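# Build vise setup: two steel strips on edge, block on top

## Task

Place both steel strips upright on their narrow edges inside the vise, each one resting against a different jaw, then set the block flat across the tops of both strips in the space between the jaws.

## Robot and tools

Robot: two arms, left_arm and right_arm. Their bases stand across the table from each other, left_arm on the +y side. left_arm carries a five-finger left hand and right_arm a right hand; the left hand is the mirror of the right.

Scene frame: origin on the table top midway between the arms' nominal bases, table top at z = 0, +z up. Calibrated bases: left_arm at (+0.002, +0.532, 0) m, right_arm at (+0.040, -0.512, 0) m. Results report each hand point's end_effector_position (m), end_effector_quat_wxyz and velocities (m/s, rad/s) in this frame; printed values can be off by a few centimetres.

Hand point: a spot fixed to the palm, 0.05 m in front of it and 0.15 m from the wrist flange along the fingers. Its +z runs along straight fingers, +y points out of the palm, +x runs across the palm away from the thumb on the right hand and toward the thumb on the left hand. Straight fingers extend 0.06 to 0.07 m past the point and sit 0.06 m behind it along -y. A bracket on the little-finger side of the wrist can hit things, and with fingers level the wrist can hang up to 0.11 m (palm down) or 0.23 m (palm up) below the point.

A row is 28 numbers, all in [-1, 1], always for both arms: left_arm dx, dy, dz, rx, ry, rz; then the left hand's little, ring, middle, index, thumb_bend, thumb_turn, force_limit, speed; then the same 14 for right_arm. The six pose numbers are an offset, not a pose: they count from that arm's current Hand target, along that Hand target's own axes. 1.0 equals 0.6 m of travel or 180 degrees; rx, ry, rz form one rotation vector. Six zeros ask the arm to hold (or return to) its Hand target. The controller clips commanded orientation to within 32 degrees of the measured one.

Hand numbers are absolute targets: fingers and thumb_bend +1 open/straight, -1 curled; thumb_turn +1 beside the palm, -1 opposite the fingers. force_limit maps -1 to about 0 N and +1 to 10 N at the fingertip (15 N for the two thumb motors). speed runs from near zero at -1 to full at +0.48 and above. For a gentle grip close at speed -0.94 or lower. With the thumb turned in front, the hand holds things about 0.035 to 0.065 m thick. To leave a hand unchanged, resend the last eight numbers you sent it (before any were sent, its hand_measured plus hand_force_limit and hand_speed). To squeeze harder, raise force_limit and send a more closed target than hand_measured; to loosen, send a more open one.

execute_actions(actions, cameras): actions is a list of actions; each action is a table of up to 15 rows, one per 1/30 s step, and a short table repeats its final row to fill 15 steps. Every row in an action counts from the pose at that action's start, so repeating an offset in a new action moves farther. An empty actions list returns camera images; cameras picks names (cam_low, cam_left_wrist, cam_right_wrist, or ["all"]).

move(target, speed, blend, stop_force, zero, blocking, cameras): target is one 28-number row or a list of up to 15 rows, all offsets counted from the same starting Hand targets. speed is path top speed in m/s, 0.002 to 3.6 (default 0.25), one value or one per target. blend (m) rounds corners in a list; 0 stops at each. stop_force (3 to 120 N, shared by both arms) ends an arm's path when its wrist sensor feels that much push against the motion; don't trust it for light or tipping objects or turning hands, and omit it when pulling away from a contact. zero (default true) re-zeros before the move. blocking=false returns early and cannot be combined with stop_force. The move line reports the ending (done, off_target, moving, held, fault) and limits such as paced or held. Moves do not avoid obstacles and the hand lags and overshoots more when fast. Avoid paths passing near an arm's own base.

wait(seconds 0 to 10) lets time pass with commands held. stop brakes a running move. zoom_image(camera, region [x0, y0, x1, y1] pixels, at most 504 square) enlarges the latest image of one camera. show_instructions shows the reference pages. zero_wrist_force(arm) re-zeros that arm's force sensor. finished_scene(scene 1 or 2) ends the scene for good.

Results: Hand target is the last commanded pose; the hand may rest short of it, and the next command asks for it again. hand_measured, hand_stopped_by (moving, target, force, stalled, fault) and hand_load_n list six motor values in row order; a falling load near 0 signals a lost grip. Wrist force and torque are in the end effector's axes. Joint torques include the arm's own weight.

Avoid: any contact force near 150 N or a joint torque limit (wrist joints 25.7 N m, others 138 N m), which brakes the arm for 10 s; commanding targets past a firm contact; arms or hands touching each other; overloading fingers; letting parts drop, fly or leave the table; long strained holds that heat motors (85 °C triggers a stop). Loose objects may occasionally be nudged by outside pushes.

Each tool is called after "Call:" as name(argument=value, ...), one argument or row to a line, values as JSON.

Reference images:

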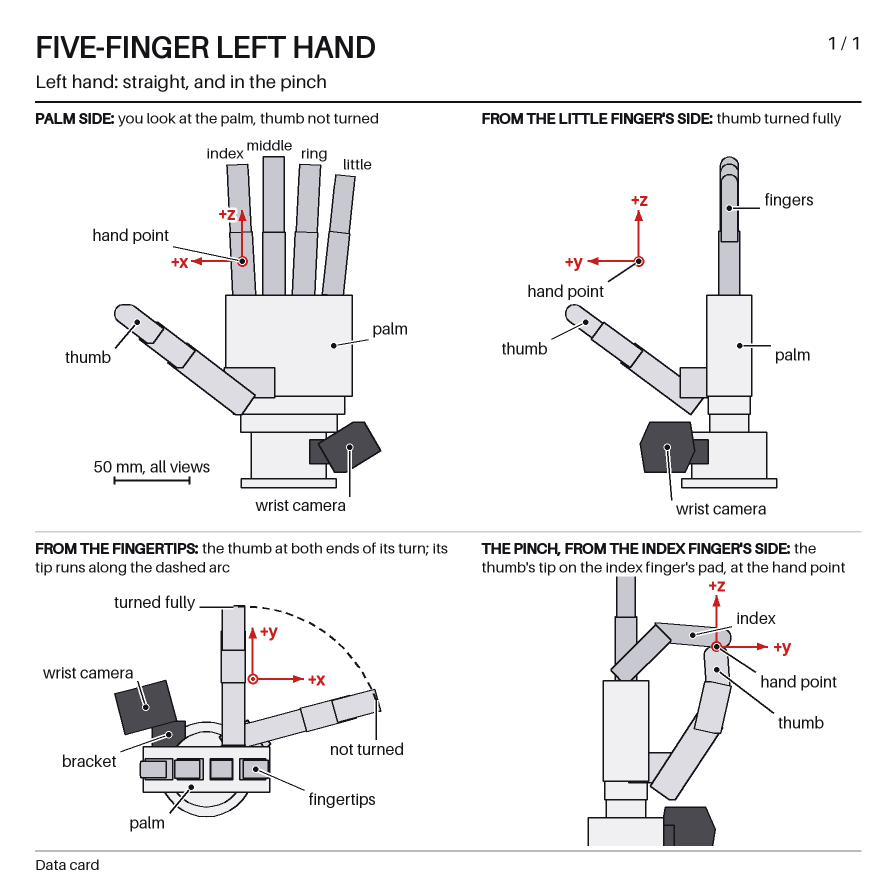

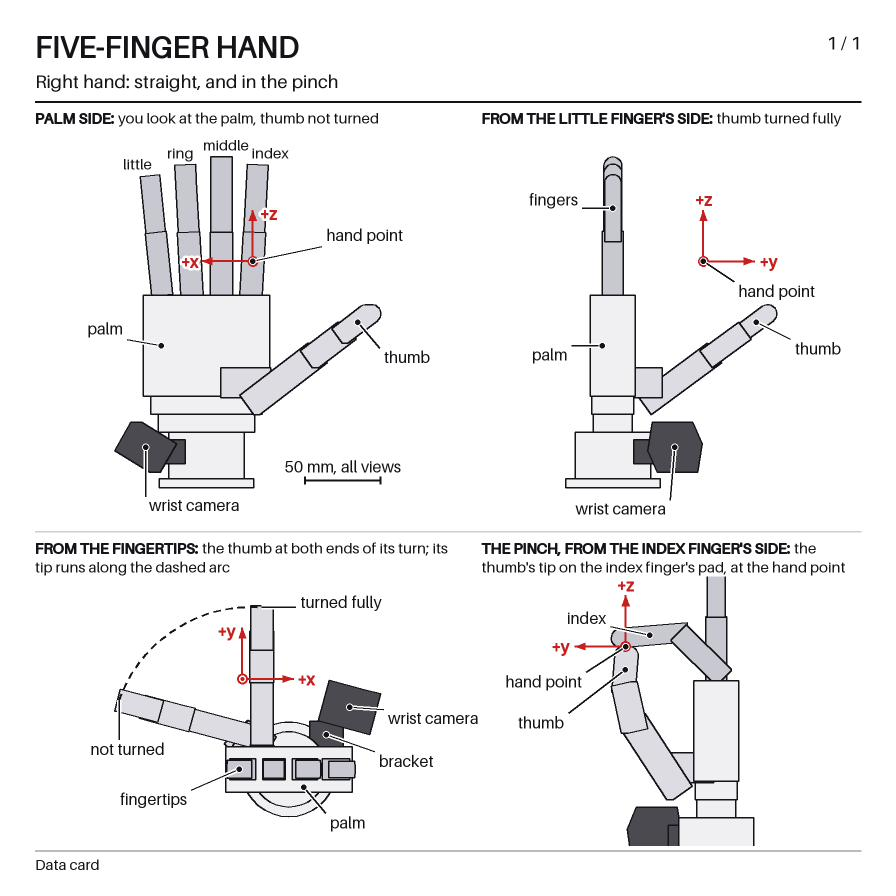

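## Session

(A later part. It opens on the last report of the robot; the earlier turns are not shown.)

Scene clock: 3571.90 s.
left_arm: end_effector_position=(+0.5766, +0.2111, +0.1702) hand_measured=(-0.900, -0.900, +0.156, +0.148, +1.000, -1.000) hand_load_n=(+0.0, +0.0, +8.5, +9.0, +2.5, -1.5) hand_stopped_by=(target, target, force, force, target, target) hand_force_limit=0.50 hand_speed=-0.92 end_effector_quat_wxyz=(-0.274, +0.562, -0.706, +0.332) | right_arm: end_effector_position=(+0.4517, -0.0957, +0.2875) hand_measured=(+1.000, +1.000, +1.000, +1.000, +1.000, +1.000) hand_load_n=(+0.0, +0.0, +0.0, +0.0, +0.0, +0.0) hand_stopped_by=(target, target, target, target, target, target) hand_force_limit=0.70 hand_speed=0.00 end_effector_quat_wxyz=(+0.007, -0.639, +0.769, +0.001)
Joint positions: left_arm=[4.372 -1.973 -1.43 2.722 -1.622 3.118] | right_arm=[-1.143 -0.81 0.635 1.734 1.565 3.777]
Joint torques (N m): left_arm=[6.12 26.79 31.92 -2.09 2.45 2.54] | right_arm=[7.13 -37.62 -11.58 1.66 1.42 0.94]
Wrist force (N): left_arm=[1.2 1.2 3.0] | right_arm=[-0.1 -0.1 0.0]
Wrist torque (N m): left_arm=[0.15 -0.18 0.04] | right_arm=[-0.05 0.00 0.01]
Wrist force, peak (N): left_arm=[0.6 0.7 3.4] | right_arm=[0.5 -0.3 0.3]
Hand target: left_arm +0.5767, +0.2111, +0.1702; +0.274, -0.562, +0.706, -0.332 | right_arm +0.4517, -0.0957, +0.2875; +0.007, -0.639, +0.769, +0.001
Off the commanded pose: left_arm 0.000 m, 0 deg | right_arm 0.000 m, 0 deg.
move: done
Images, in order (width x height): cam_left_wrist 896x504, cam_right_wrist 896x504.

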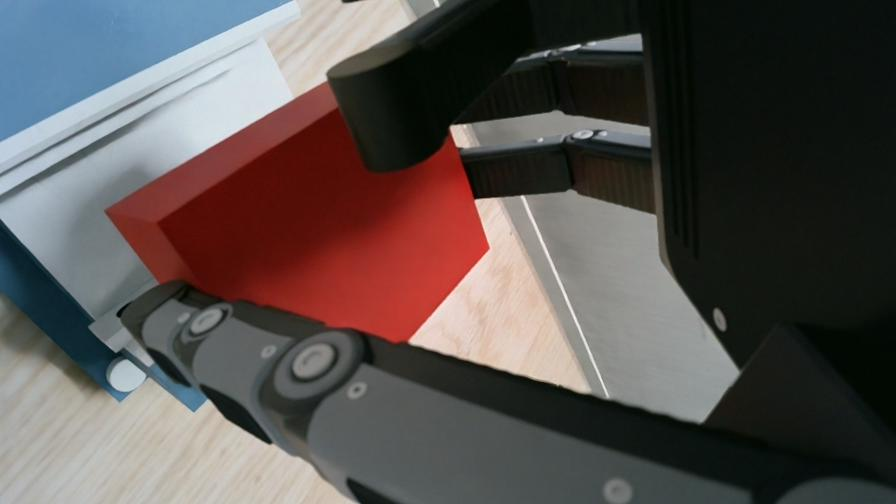

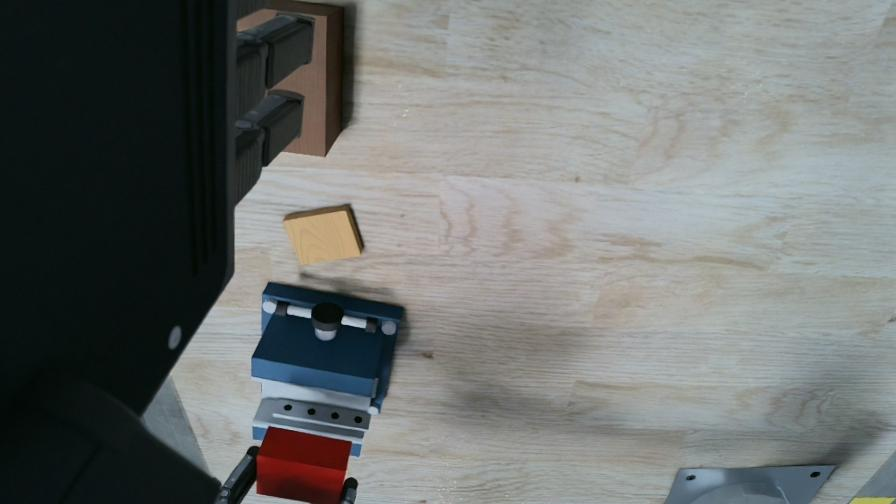

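Call:
move(
  target=[
    [0.0008,0.0427,0.0346,0,0,0,-0.9,-0.9,-0.1,-0.1,1,-1,0.5,-0.92, 0,0,0,0,0,0,1,1,1,1,1,1,0.7,0],
  ],
  speed=0.06,
  stop_force=6,
  cameras=["cam_right_wrist","cam_left_wrist","cam_low"],
)

Call:
zoom_image(
  camera="cam_right_wrist",
  region=[230, 330, 410, 490],
)

Call:
zoom_image(
  camera="cam_left_wrist",
  region=[0, 40, 360, 400],
)

Call:
zoom_image(
  camera="cam_low",
  region=[360, 150, 500, 280],
)

Scene clock: 3598.80 s.
left_arm: end_effector_position=(+0.5767, +0.2111, +0.1372) hand_measured=(-0.900, -0.900, +0.156, +0.148, +1.000, -1.000) hand_load_n=(+0.0, +0.0, +8.5, +8.5, +2.5, -1.5) hand_stopped_by=(target, target, force, force, target, target) hand_force_limit=0.50 hand_speed=-0.92 end_effector_quat_wxyz=(-0.274, +0.562, -0.706, +0.332) | right_arm: end_effector_position=(+0.4517, -0.0957, +0.2875) hand_measured=(+1.000, +1.000, +1.000, +1.000, +1.000, +1.000) hand_load_n=(+0.0, +0.0, +0.0, +0.5, +0.0, +0.0) hand_stopped_by=(target, target, target, target, target, target) hand_force_limit=0.70 hand_speed=0.00 end_effector_quat_wxyz=(+0.007, -0.639, +0.769, +0.001)
Joint positions: left_arm=[4.373 -1.996 -1.484 2.799 -1.622 3.118] | right_arm=[-1.143 -0.81 0.635 1.734 1.565 3.777]
Joint torques (N m): left_arm=[4.02 27.31 13.98 1.76 0.71 1.56] | right_arm=[7.29 -37.89 -11.63 1.74 1.32 1.03]
Wrist force (N): left_arm=[1.2 0.7 2.8] | right_arm=[0.2 -0.3 -0.1]
Wrist torque (N m): left_arm=[0.10 -0.20 0.06] | right_arm=[-0.08 -0.04 0.02]
Wrist force, peak (N): left_arm=[1.1 1.4 3.2] | right_arm=[0.2 -0.3 0.4]
Hand target: left_arm +0.5767, +0.2111, +0.1372; +0.274, -0.562, +0.706, -0.332 | right_arm +0.4517, -0.0957, +0.2875; +0.007, -0.639, +0.769, +0.001
Off the commanded pose: left_arm 0.000 m, 0 deg | right_arm 0.000 m, 0 deg.
move: done

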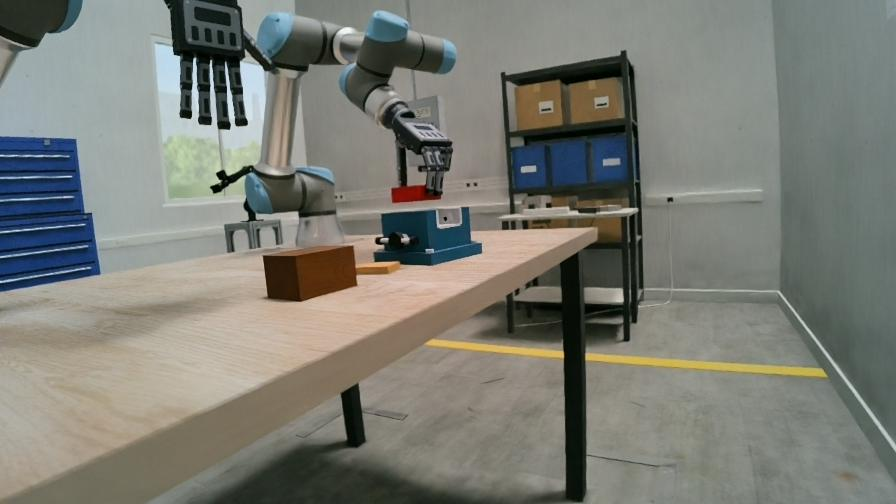

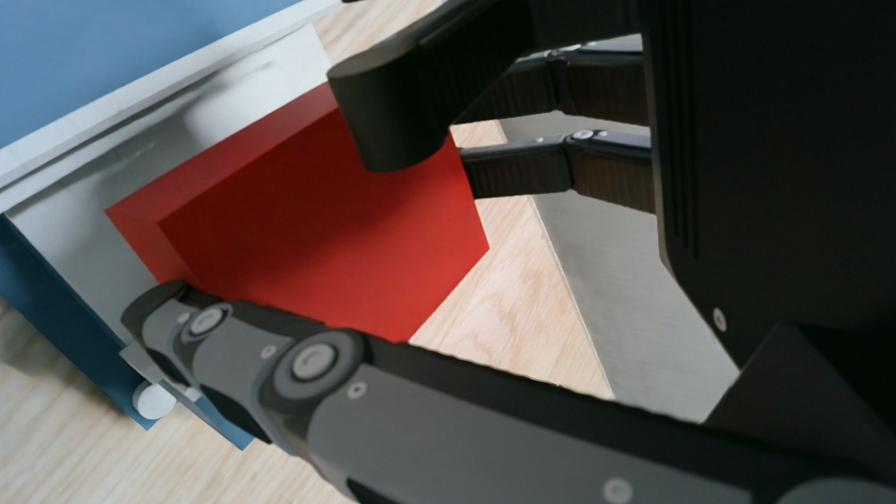

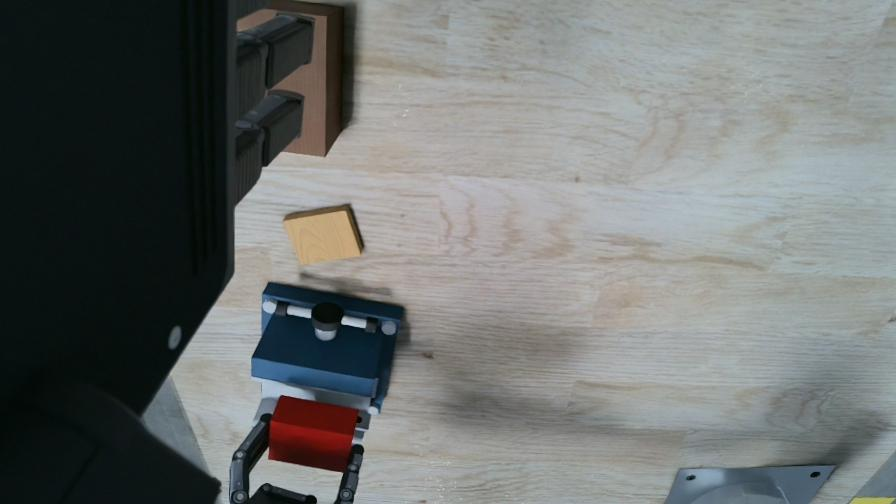

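Scaled by 2.800.

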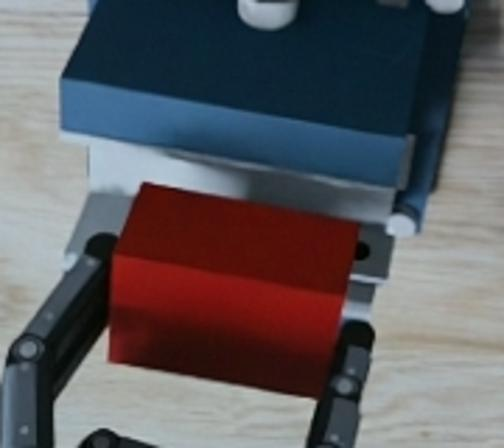

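Scaled by 1.400.

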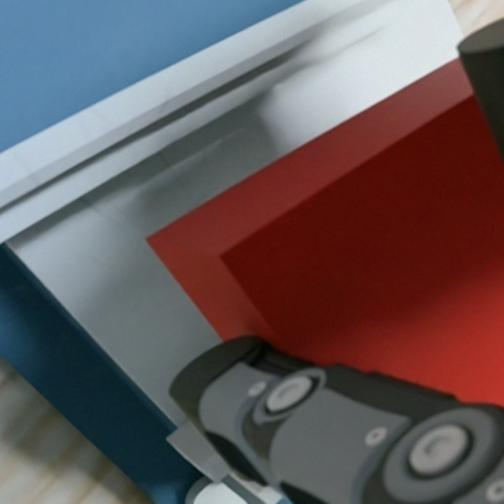

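Scaled by 3.600.

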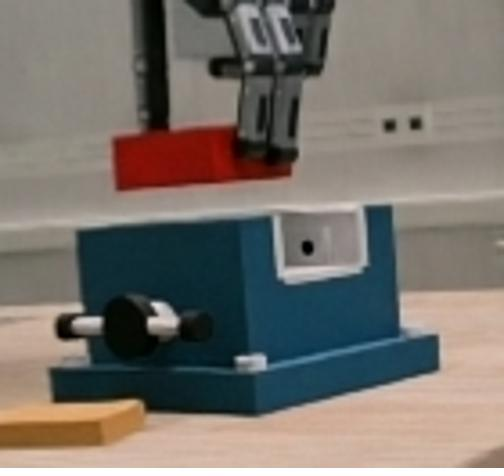

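Call:
zoom_image(
  camera="cam_left_wrist",
  region=[0, 60, 200, 240],
)

Call:
zoom_image(
  camera="cam_right_wrist",
  region=[245, 365, 385, 445],
)

Scaled by 2.520.

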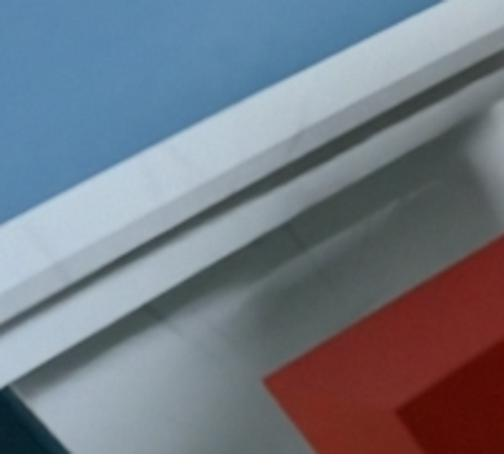

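Scaled by 3.600.

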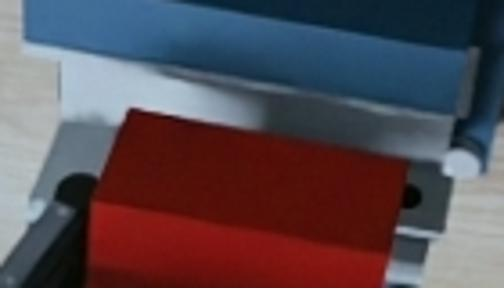

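Call:
move(
  target=[
    [-0.0148,-0.0042,0.0052,-0.0001,-0.0069,-0.0056,-0.9,-0.9,-0.1,-0.1,1,-1,0.5,-0.92, 0,0,0,0,0,0,1,1,1,1,1,1,0.7,0],
  ],
  speed=0.03,
  cameras=["cam_right_wrist","cam_left_wrist","cam_low"],
)

Call:
zoom_image(
  camera="cam_left_wrist",
  region=[0, 60, 200, 240],
)

Call:
zoom_image(
  camera="cam_right_wrist",
  region=[245, 365, 385, 445],
)

Call:
zoom_image(
  camera="cam_low",
  region=[370, 170, 490, 270],
)

Scene clock: 3671.03 s.
left_arm: end_effector_position=(+0.5825, +0.2188, +0.1374) hand_measured=(-0.900, -0.900, +0.156, +0.148, +1.000, -1.000) hand_load_n=(+0.0, +0.0, +8.5, +9.0, +2.5, -1.5) hand_stopped_by=(target, target, force, force, target, target) hand_force_limit=0.50 hand_speed=-0.92 end_effector_quat_wxyz=(-0.279, +0.571, -0.698, +0.328) | right_arm: end_effector_position=(+0.4517, -0.0957, +0.2875) hand_measured=(+1.000, +1.000, +1.000, +1.000, +1.000, +1.000) hand_load_n=(+0.0, +0.0, +0.0, +0.0, +0.0, +0.0) hand_stopped_by=(target, target, target, target, target, target) hand_force_limit=0.70 hand_speed=0.00 end_effector_quat_wxyz=(+0.007, -0.639, +0.769, +0.001)
Joint positions: left_arm=[4.382 -2 -1.478 2.797 -1.636 3.107] | right_arm=[-1.143 -0.81 0.635 1.734 1.565 3.777]
Joint torques (N m): left_arm=[6.8 29.35 31.47 -2.05 -2.24 -2.48] | right_arm=[7.57 -38.65 -11.82 1.88 1.42 1.17]
Wrist force (N): left_arm=[1.3 1.0 2.8] | right_arm=[0.2 -0.3 0.1]
Wrist torque (N m): left_arm=[0.14 -0.21 0.25] | right_arm=[-0.07 -0.05 0.02]
Wrist force, peak (N): left_arm=[1.1 1.1 3.1] | right_arm=[0.4 -0.4 0.4]
Hand target: left_arm +0.5826, +0.2189, +0.1374; +0.279, -0.571, +0.698, -0.328 | right_arm +0.4517, -0.0957, +0.2875; +0.007, -0.639, +0.769, +0.001
Off the commanded pose: left_arm 0.000 m, 0 deg | right_arm 0.000 m, 0 deg.
move: done

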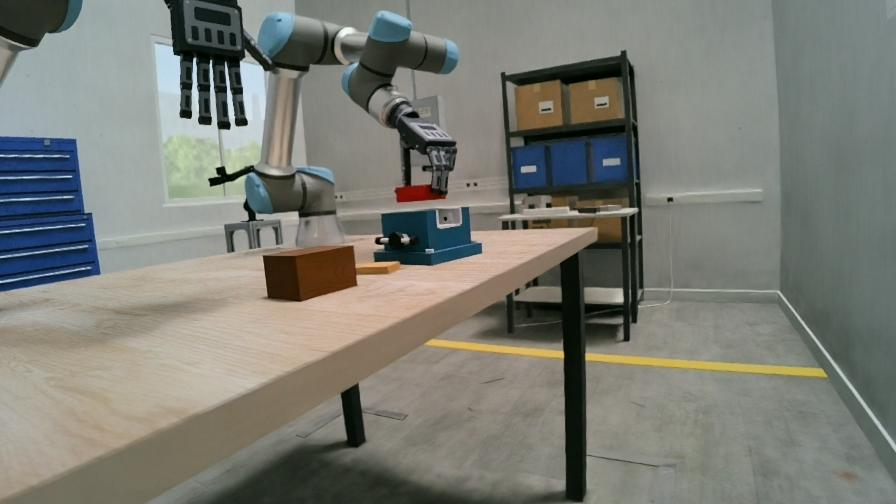

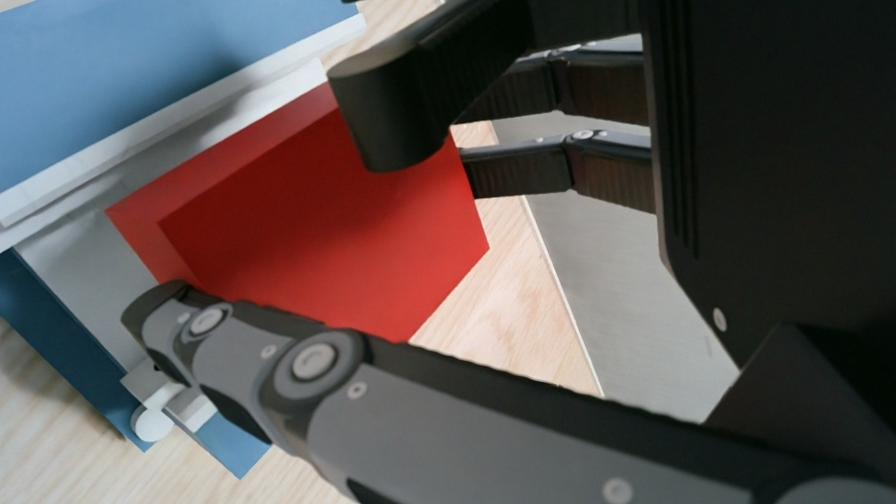

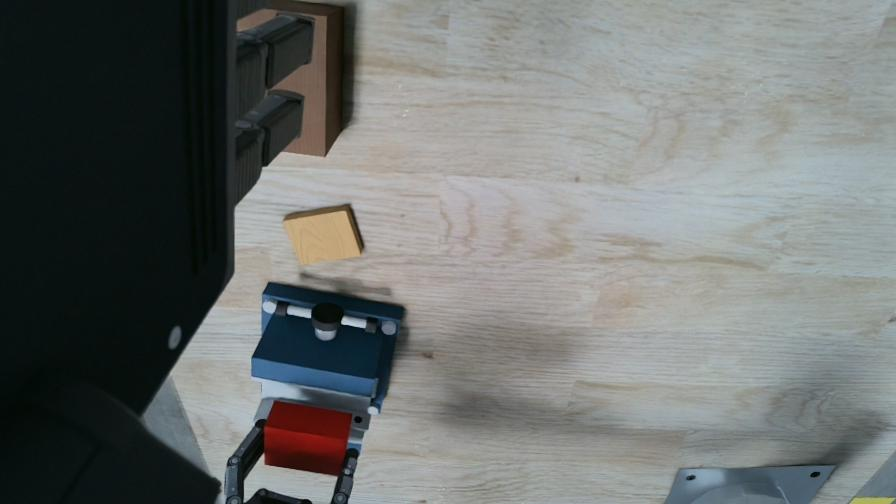

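Scaled by 2.520.

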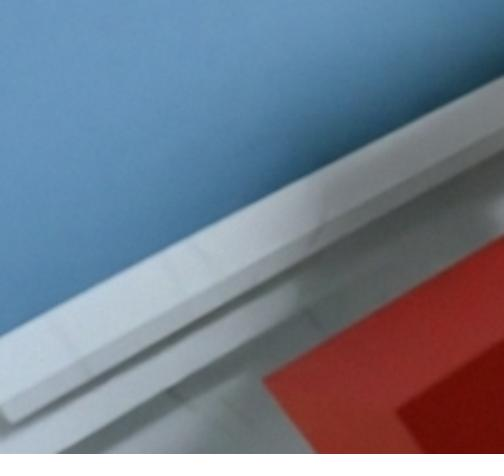

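Scaled by 3.600.

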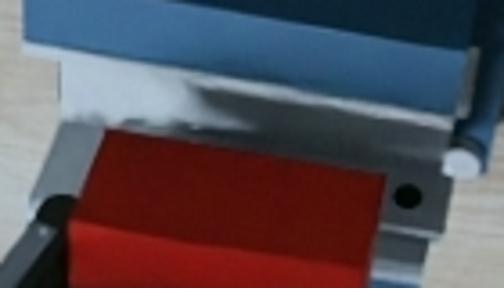

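Scaled by 4.200.

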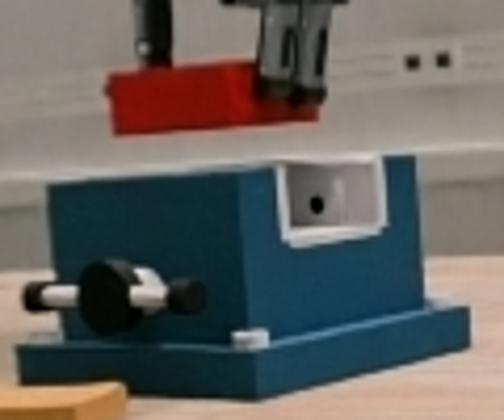

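Call:
move(
  target=[
    [-0.0027,0.0169,0.0136,0,0,0,-0.9,-0.9,-0.1,-0.1,1,-1,0.5,-0.92, 0,0,0,0,0,0,1,1,1,1,1,1,0.7,0],
  ],
  speed=0.02,
  stop_force=4,
  cameras=["cam_right_wrist","cam_left_wrist","cam_low"],
)

Call:
zoom_image(
  camera="cam_left_wrist",
  region=[0, 80, 180, 240],
)

Call:
zoom_image(
  camera="cam_right_wrist",
  region=[245, 360, 385, 440],
)

Call:
zoom_image(
  camera="cam_low",
  region=[370, 170, 490, 270],
)

Scene clock: 3714.20 s.
left_arm: end_effector_position=(+0.5829, +0.2206, +0.1244) hand_measured=(-0.900, -0.900, +0.156, +0.148, +1.000, -1.000) hand_load_n=(+0.5, +0.0, +8.5, +8.5, +2.5, -1.5) hand_stopped_by=(target, target, force, force, target, target) hand_force_limit=0.50 hand_speed=-0.92 end_effector_quat_wxyz=(-0.279, +0.571, -0.698, +0.328) | right_arm: end_effector_position=(+0.4517, -0.0957, +0.2875) hand_measured=(+1.000, +1.000, +1.000, +1.000, +1.000, +1.000) hand_load_n=(+0.0, +0.0, +0.0, +0.0, +0.0, +0.0) hand_stopped_by=(target, target, target, target, target, target) hand_force_limit=0.70 hand_speed=0.00 end_effector_quat_wxyz=(+0.007, -0.639, +0.769, +0.001)
Joint positions: left_arm=[4.386 -2.009 -1.5 2.828 -1.634 3.109] | right_arm=[-1.143 -0.81 0.635 1.734 1.565 3.777]
Joint torques (N m): left_arm=[7.19 28.93 15.09 1.88 2.32 2.24] | right_arm=[6.9 -39.45 -11.27 1.86 1.5 1.04]
Wrist force (N): left_arm=[1.1 0.8 2.9] | right_arm=[0.2 -0.3 0.0]
Wrist torque (N m): left_arm=[0.11 -0.18 0.06] | right_arm=[-0.07 -0.04 0.02]
Wrist force, peak (N): left_arm=[1.0 1.1 3.0] | right_arm=[0.4 -0.5 0.1]
Hand target: left_arm +0.5829, +0.2206, +0.1244; +0.279, -0.571, +0.698, -0.328 | right_arm +0.4517, -0.0957, +0.2875; +0.007, -0.639, +0.769, +0.001
Off the commanded pose: left_arm 0.000 m, 0 deg | right_arm 0.000 m, 0 deg.
move: done

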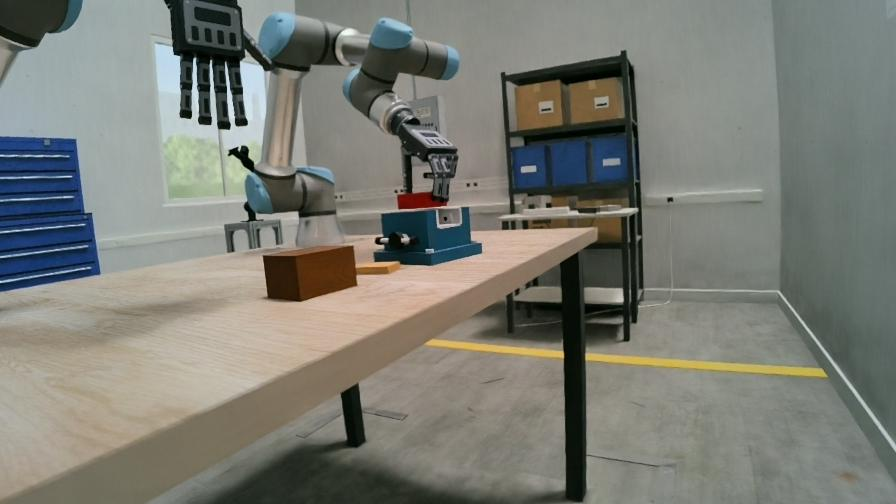

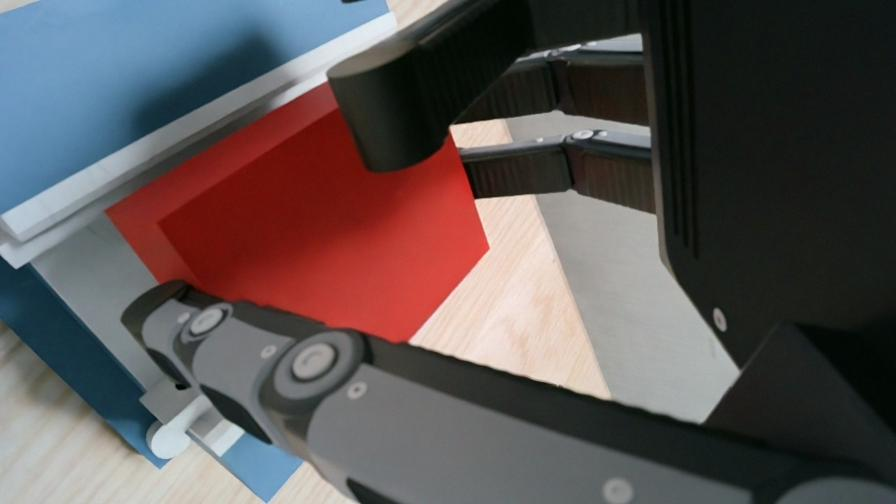

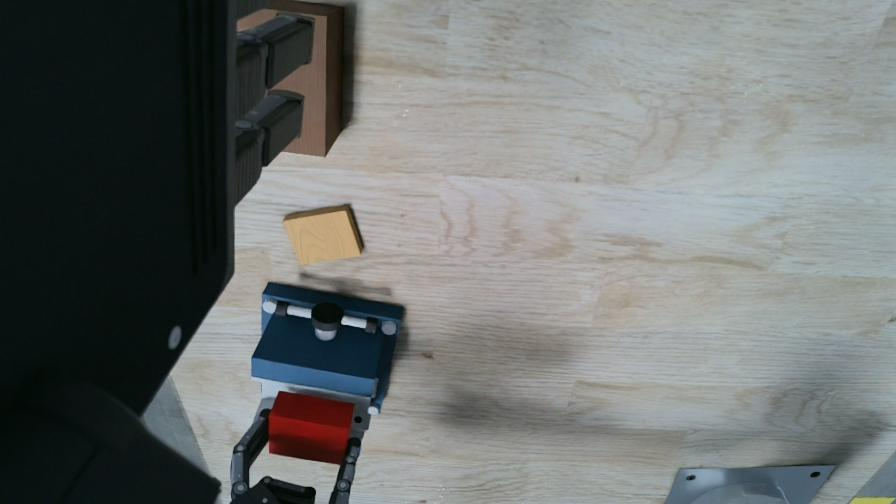

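Scaled by 2.800.

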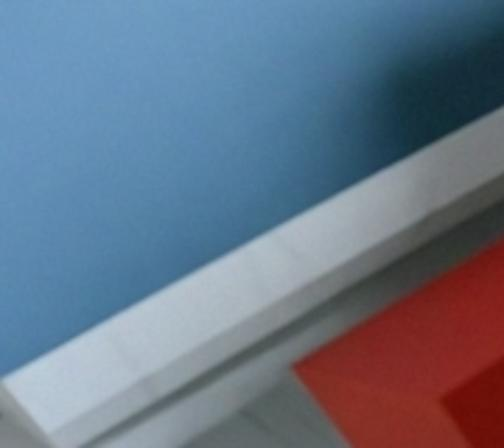

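Scaled by 3.600.

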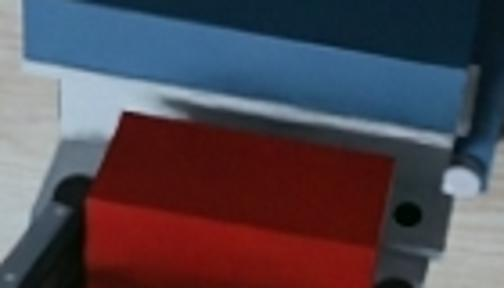

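Scaled by 4.200.

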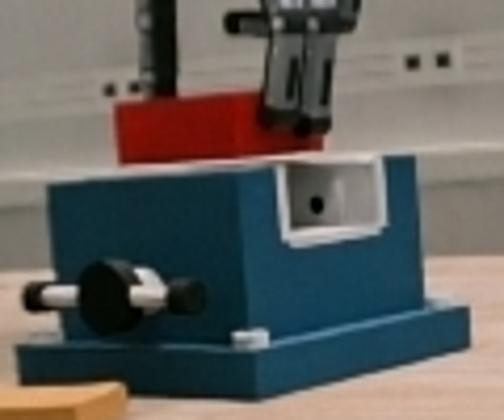

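Call:
move(
  target=[
    [0.0005,0.0259,0.0209,0,0,0,-0.9,-0.9,-0.1,-0.1,1,-1,0.5,-0.92, 0,0,0,0,0,0,1,1,1,1,1,1,0.7,0],
  ],
  speed=0.008,
  stop_force=3,
  cameras=["cam_right_wrist","cam_left_wrist","cam_low"],
)

Call:
zoom_image(
  camera="cam_left_wrist",
  region=[0, 80, 180, 240],
)

Call:
zoom_image(
  camera="cam_right_wrist",
  region=[245, 360, 385, 440],
)

Call:
zoom_image(
  camera="cam_low",
  region=[370, 170, 490, 270],
)

Scene clock: 3744.17 s.
left_arm: end_effector_position=(+0.5829, +0.2206, +0.1111) hand_measured=(-0.900, -0.900, +0.156, +0.148, +1.000, -1.000) hand_load_n=(+0.0, +0.0, +8.5, +8.5, +2.5, -2.0) hand_stopped_by=(target, target, force, force, target, target) hand_force_limit=0.50 hand_speed=-0.92 end_effector_quat_wxyz=(-0.279, +0.571, -0.698, +0.328) | right_arm: end_effector_position=(+0.4517, -0.0957, +0.2875) hand_measured=(+1.000, +1.000, +1.000, +1.000, +1.000, +1.000) hand_load_n=(+0.0, +0.0, +0.0, +0.0, +0.0, +0.0) hand_stopped_by=(target, target, target, target, target, target) hand_force_limit=0.70 hand_speed=0.00 end_effector_quat_wxyz=(+0.007, -0.639, +0.769, +0.001)
Joint positions: left_arm=[4.386 -2.021 -1.519 2.858 -1.634 3.109] | right_arm=[-1.143 -0.81 0.635 1.734 1.565 3.777]
Joint torques (N m): left_arm=[0.84 45.03 27.39 -2.4 0.65 1.26] | right_arm=[6.65 -39.83 -11.76 1.87 1.43 1.1]
Wrist force (N): left_arm=[1.0 -3.1 0.5] | right_arm=[0.2 -0.2 0.3]
Wrist torque (N m): left_arm=[0.00 -0.19 0.10] | right_arm=[-0.08 -0.05 0.02]
Wrist force, peak (N): left_arm=[1.0 -9.4 -6.0] | right_arm=[0.5 -0.5 0.1]
Hand target: left_arm +0.5829, +0.2206, +0.1111; +0.279, -0.571, +0.698, -0.328 (not the last commanded pose) | right_arm +0.4517, -0.0957, +0.2875; +0.007, -0.639, +0.769, +0.001
Off the commanded pose: left_arm 0.007 m, 0 deg | right_arm 0.000 m, 0 deg.
move: contact (left_arm)

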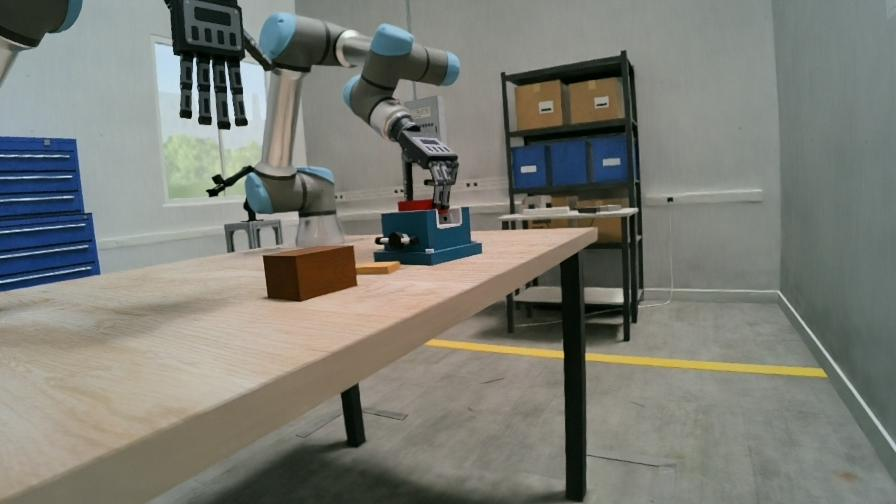

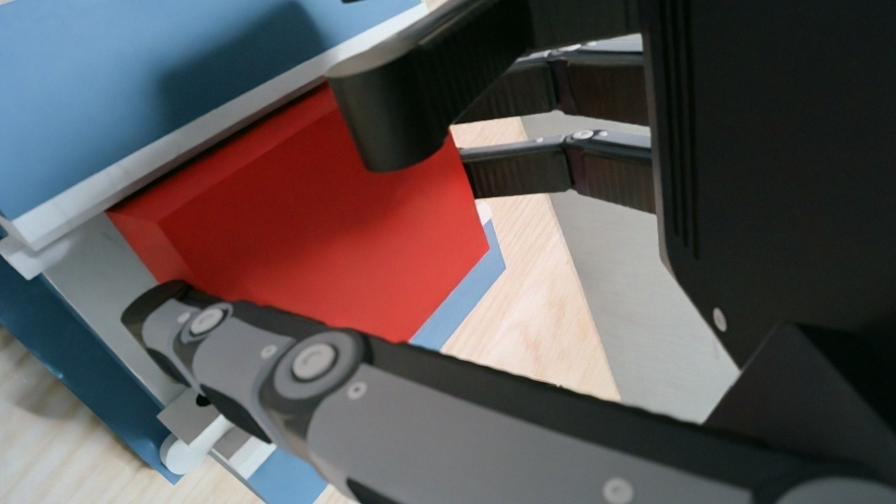

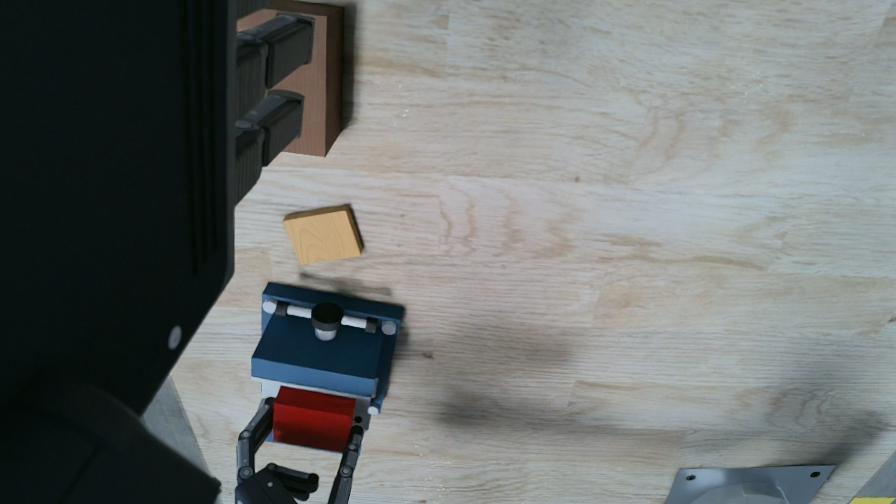

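Scaled by 2.800.

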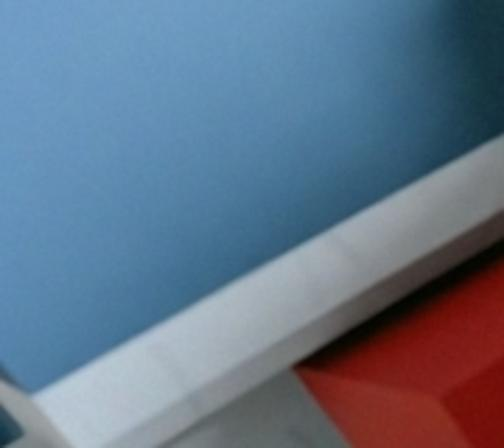

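Scaled by 3.600.

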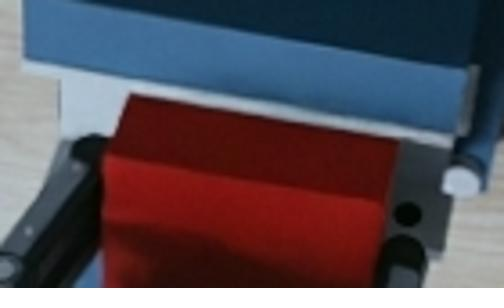

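Scaled by 4.200.

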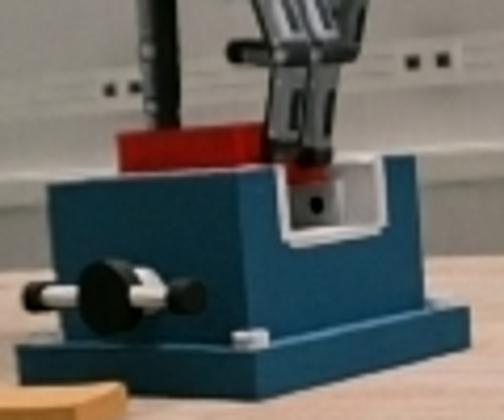

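Call:
move(
  target=[
    [0.0002,0.0078,0.0063,0,0,0,-0.9,-0.9,-0.1,-0.1,1,-1,0.5,-0.92, 0,0,0,0,0,0,1,1,1,1,1,1,0.7,0],
  ],
  speed=0.004,
  stop_force=5,
  cameras=["cam_right_wrist","cam_low"],
)

Call:
zoom_image(
  camera="cam_low",
  region=[380, 180, 480, 260],
)

Scene clock: 3753.77 s.
left_arm: end_effector_position=(+0.5830, +0.2206, +0.1109) hand_measured=(-0.900, -0.900, +0.156, +0.148, +1.000, -1.000) hand_load_n=(+0.0, +0.0, +8.5, +9.0, +2.0, -2.5) hand_stopped_by=(target, target, force, force, target, target) hand_force_limit=0.50 hand_speed=-0.92 end_effector_quat_wxyz=(-0.279, +0.571, -0.698, +0.328) | right_arm: end_effector_position=(+0.4517, -0.0957, +0.2875) hand_measured=(+1.000, +1.000, +1.000, +1.000, +1.000, +1.000) hand_load_n=(+0.0, +0.0, +0.0, +0.0, +0.0, +0.5) hand_stopped_by=(target, target, target, target, target, target) hand_force_limit=0.70 hand_speed=0.00 end_effector_quat_wxyz=(+0.007, -0.639, +0.769, +0.001)
Joint positions: left_arm=[4.386 -2.021 -1.519 2.859 -1.634 3.109] | right_arm=[-1.143 -0.81 0.635 1.734 1.565 3.777]
Joint torques (N m): left_arm=[0.26 39.24 24.69 -2.95 0.65 1.18] | right_arm=[7.3 -40.28 -12.34 1.9 1.41 1.03]
Wrist force (N): left_arm=[0.8 -8.6 -1.7] | right_arm=[0.2 -0.1 -0.2]
Wrist torque (N m): left_arm=[-0.19 -0.21 0.16] | right_arm=[-0.04 -0.03 0.02]
Wrist force, peak (N): left_arm=[1.2 -11.6 -4.3] | right_arm=[0.4 -0.4 0.3]
Hand target: left_arm +0.5830, +0.2206, +0.1110; +0.279, -0.571, +0.698, -0.328 (not the last commanded pose) | right_arm +0.4517, -0.0957, +0.2875; +0.007, -0.639, +0.769, +0.001
Off the commanded pose: left_arm 0.006 m, 0 deg | right_arm 0.000 m, 0 deg.
move: contact (left_arm)
Images, in order (width x height): cam_low 896x504, cam_right_wrist 896x504.

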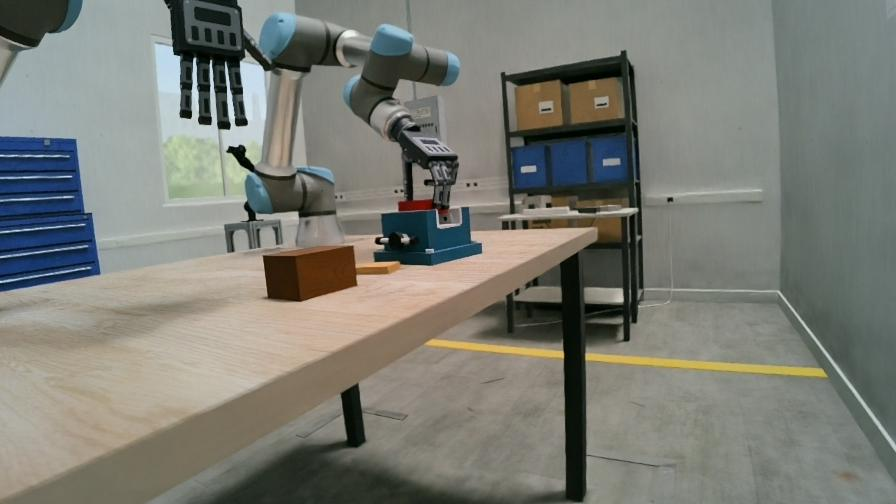

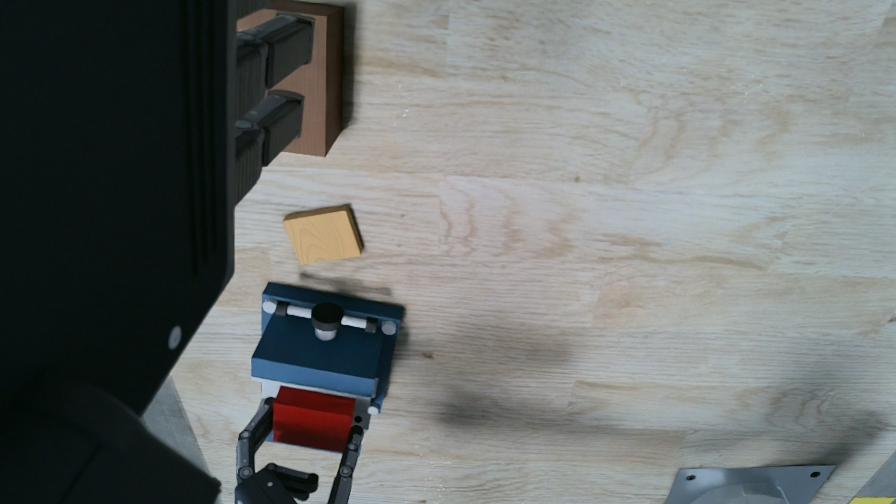

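Scaled by 5.040.

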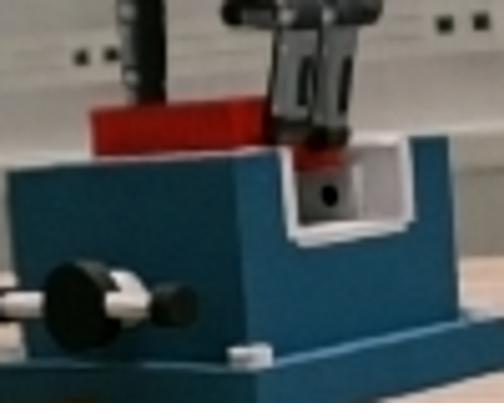

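Call:
move(
  target=[
    [0,-0.0005,-0.0004,0,0,0,-0.9,-0.9,-0.1,-0.1,1,-1,0.5,-0.92, 0,0,0,0,0,0,1,1,1,1,1,1,0.7,0],
  ],
  speed=0.005,
)

Call:
move(
  target=[
    [0,0,0,0,0,0,-0.9,-0.9,0.3,0.3,1,-1,0.5,-0.9, 0,0,0,0,0,0,1,1,1,1,1,1,0.7,0],
  ],
  speed=0.005,
  cameras=["cam_right_wrist","cam_low","cam_left_wrist"],
)

Call:
zoom_image(
  camera="cam_low",
  region=[380, 180, 480, 260],
)

Call:
zoom_image(
  camera="cam_right_wrist",
  region=[225, 350, 405, 490],
)

Scene clock: 3764.03 s.
left_arm: end_effector_position=(+0.5830, +0.2206, +0.1113) hand_measured=(-0.900, -0.900, +0.156, +0.148, +1.000, -1.000) hand_load_n=(+0.0, +0.0, +8.5, +9.0, +2.5, -1.5) hand_stopped_by=(target, target, force, force, target, target) hand_force_limit=0.50 hand_speed=-0.92 end_effector_quat_wxyz=(-0.279, +0.571, -0.698, +0.328) | right_arm: end_effector_position=(+0.4517, -0.0957, +0.2875) hand_measured=(+1.000, +1.000, +1.000, +1.000, +1.000, +1.000) hand_load_n=(+0.0, +0.0, -0.5, +0.0, +0.0, +0.0) hand_stopped_by=(target, target, target, target, target, target) hand_force_limit=0.70 hand_speed=0.00 end_effector_quat_wxyz=(+0.007, -0.639, +0.769, +0.001)
Joint positions: left_arm=[4.386 -2.021 -1.519 2.858 -1.634 3.109] | right_arm=[-1.143 -0.81 0.635 1.734 1.565 3.777]
Joint torques (N m): left_arm=[-1.35 47.02 30.29 -2.06 0.02 1.02] | right_arm=[6.7 -41.48 -12.1 2.13 1.41 1.16]
Wrist force (N): left_arm=[1.2 0.5 2.3] | right_arm=[0.1 -0.3 0.2]
Wrist torque (N m): left_arm=[0.14 -0.19 0.06] | right_arm=[-0.10 -0.03 0.01]
Wrist force, peak (N): left_arm=[1.1 -9.0 -1.9] | right_arm=[0.5 -0.5 0.0]
Hand target: left_arm +0.5830, +0.2206, +0.1113; +0.279, -0.571, +0.698, -0.328 | right_arm +0.4517, -0.0957, +0.2875; +0.007, -0.639, +0.769, +0.001
Off the commanded pose: left_arm 0.000 m, 0 deg | right_arm 0.000 m, 0 deg.
move: done

Scene clock: 3764.83 s.
left_arm: end_effector_position=(+0.5830, +0.2206, +0.1114) hand_measured=(-0.900, -0.900, +0.300, +0.300, +1.000, -1.000) hand_load_n=(+0.0, +0.0, +0.0, +0.0, +0.0, +0.0) hand_stopped_by=(target, target, target, target, target, target) hand_force_limit=0.50 hand_speed=-0.90 end_effector_quat_wxyz=(-0.279, +0.571, -0.698, +0.329) | right_arm: end_effector_position=(+0.4517, -0.0957, +0.2875) hand_measured=(+1.000, +1.000, +1.000, +1.000, +1.000, +1.000) hand_load_n=(+0.0, +0.0, +0.0, +0.0, -0.5, +0.0) hand_stopped_by=(target, target, target, target, target, target) hand_force_limit=0.70 hand_speed=0.00 end_effector_quat_wxyz=(+0.007, -0.639, +0.769, +0.001)
Joint positions: left_arm=[4.386 -2.021 -1.519 2.858 -1.634 3.109] | right_arm=[-1.143 -0.81 0.635 1.734 1.565 3.777]
Joint torques (N m): left_arm=[-4.36 42.99 26.5 -1.51 -0.43 0.65] | right_arm=[7.39 -41.58 -11.91 2.03 1.44 1.04]
Wrist force (N): left_arm=[0.7 -1.6 0.8] | right_arm=[0.0 -0.2 0.1]
Wrist torque (N m): left_arm=[0.06 -0.14 0.06] | right_arm=[-0.07 -0.01 0.01]
Wrist force, peak (N): left_arm=[0.9 1.1 2.9] | right_arm=[0.3 -0.1 0.5]
Hand target: left_arm +0.5830, +0.2206, +0.1113; +0.279, -0.571, +0.698, -0.328 | right_arm +0.4517, -0.0957, +0.2875; +0.007, -0.639, +0.769, +0.001
Off the commanded pose: left_arm 0.000 m, 0 deg | right_arm 0.000 m, 0 deg.
move: done

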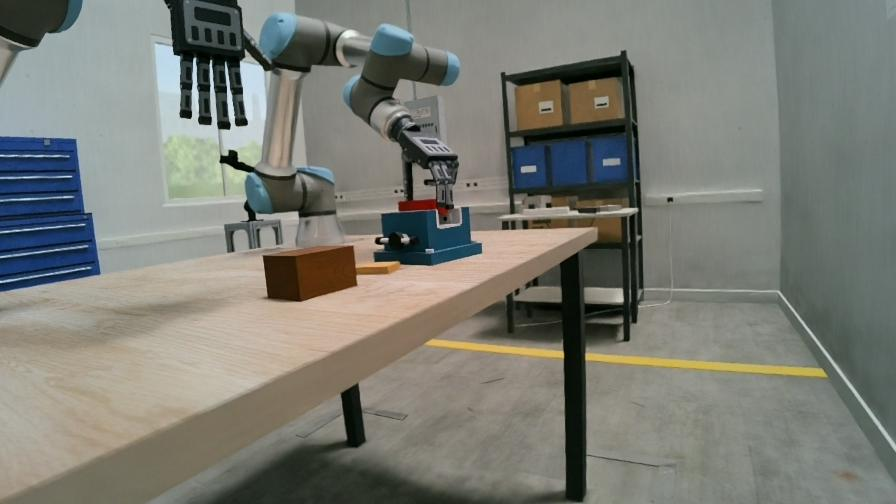

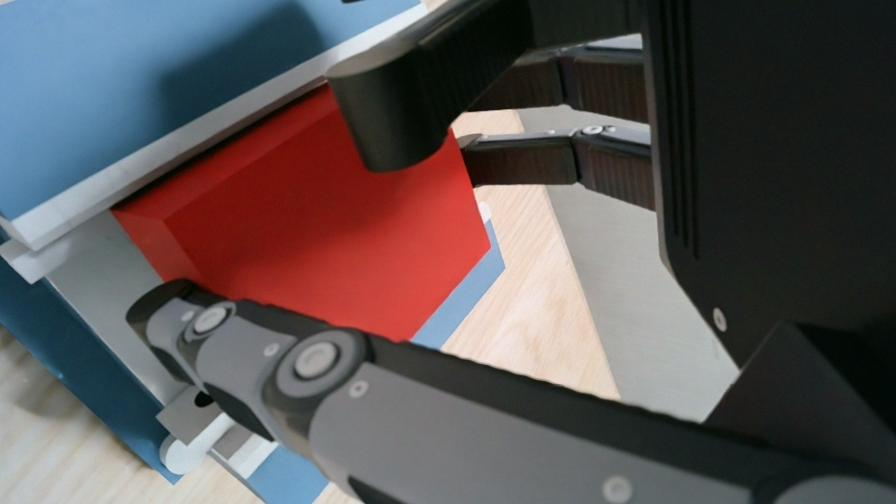

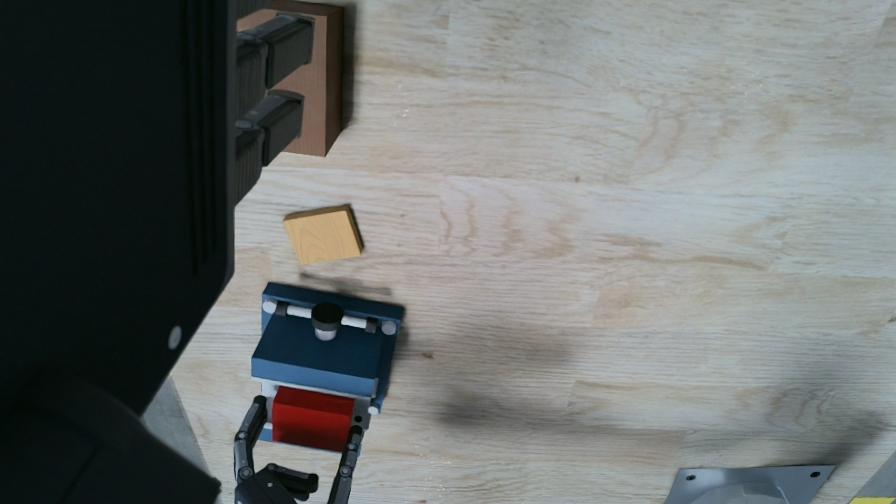

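Scaled by 5.040.

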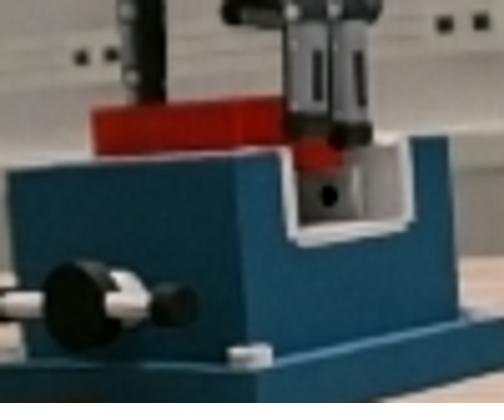

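Scaled by 2.800.

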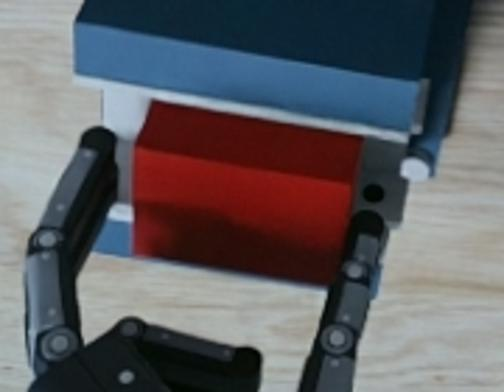

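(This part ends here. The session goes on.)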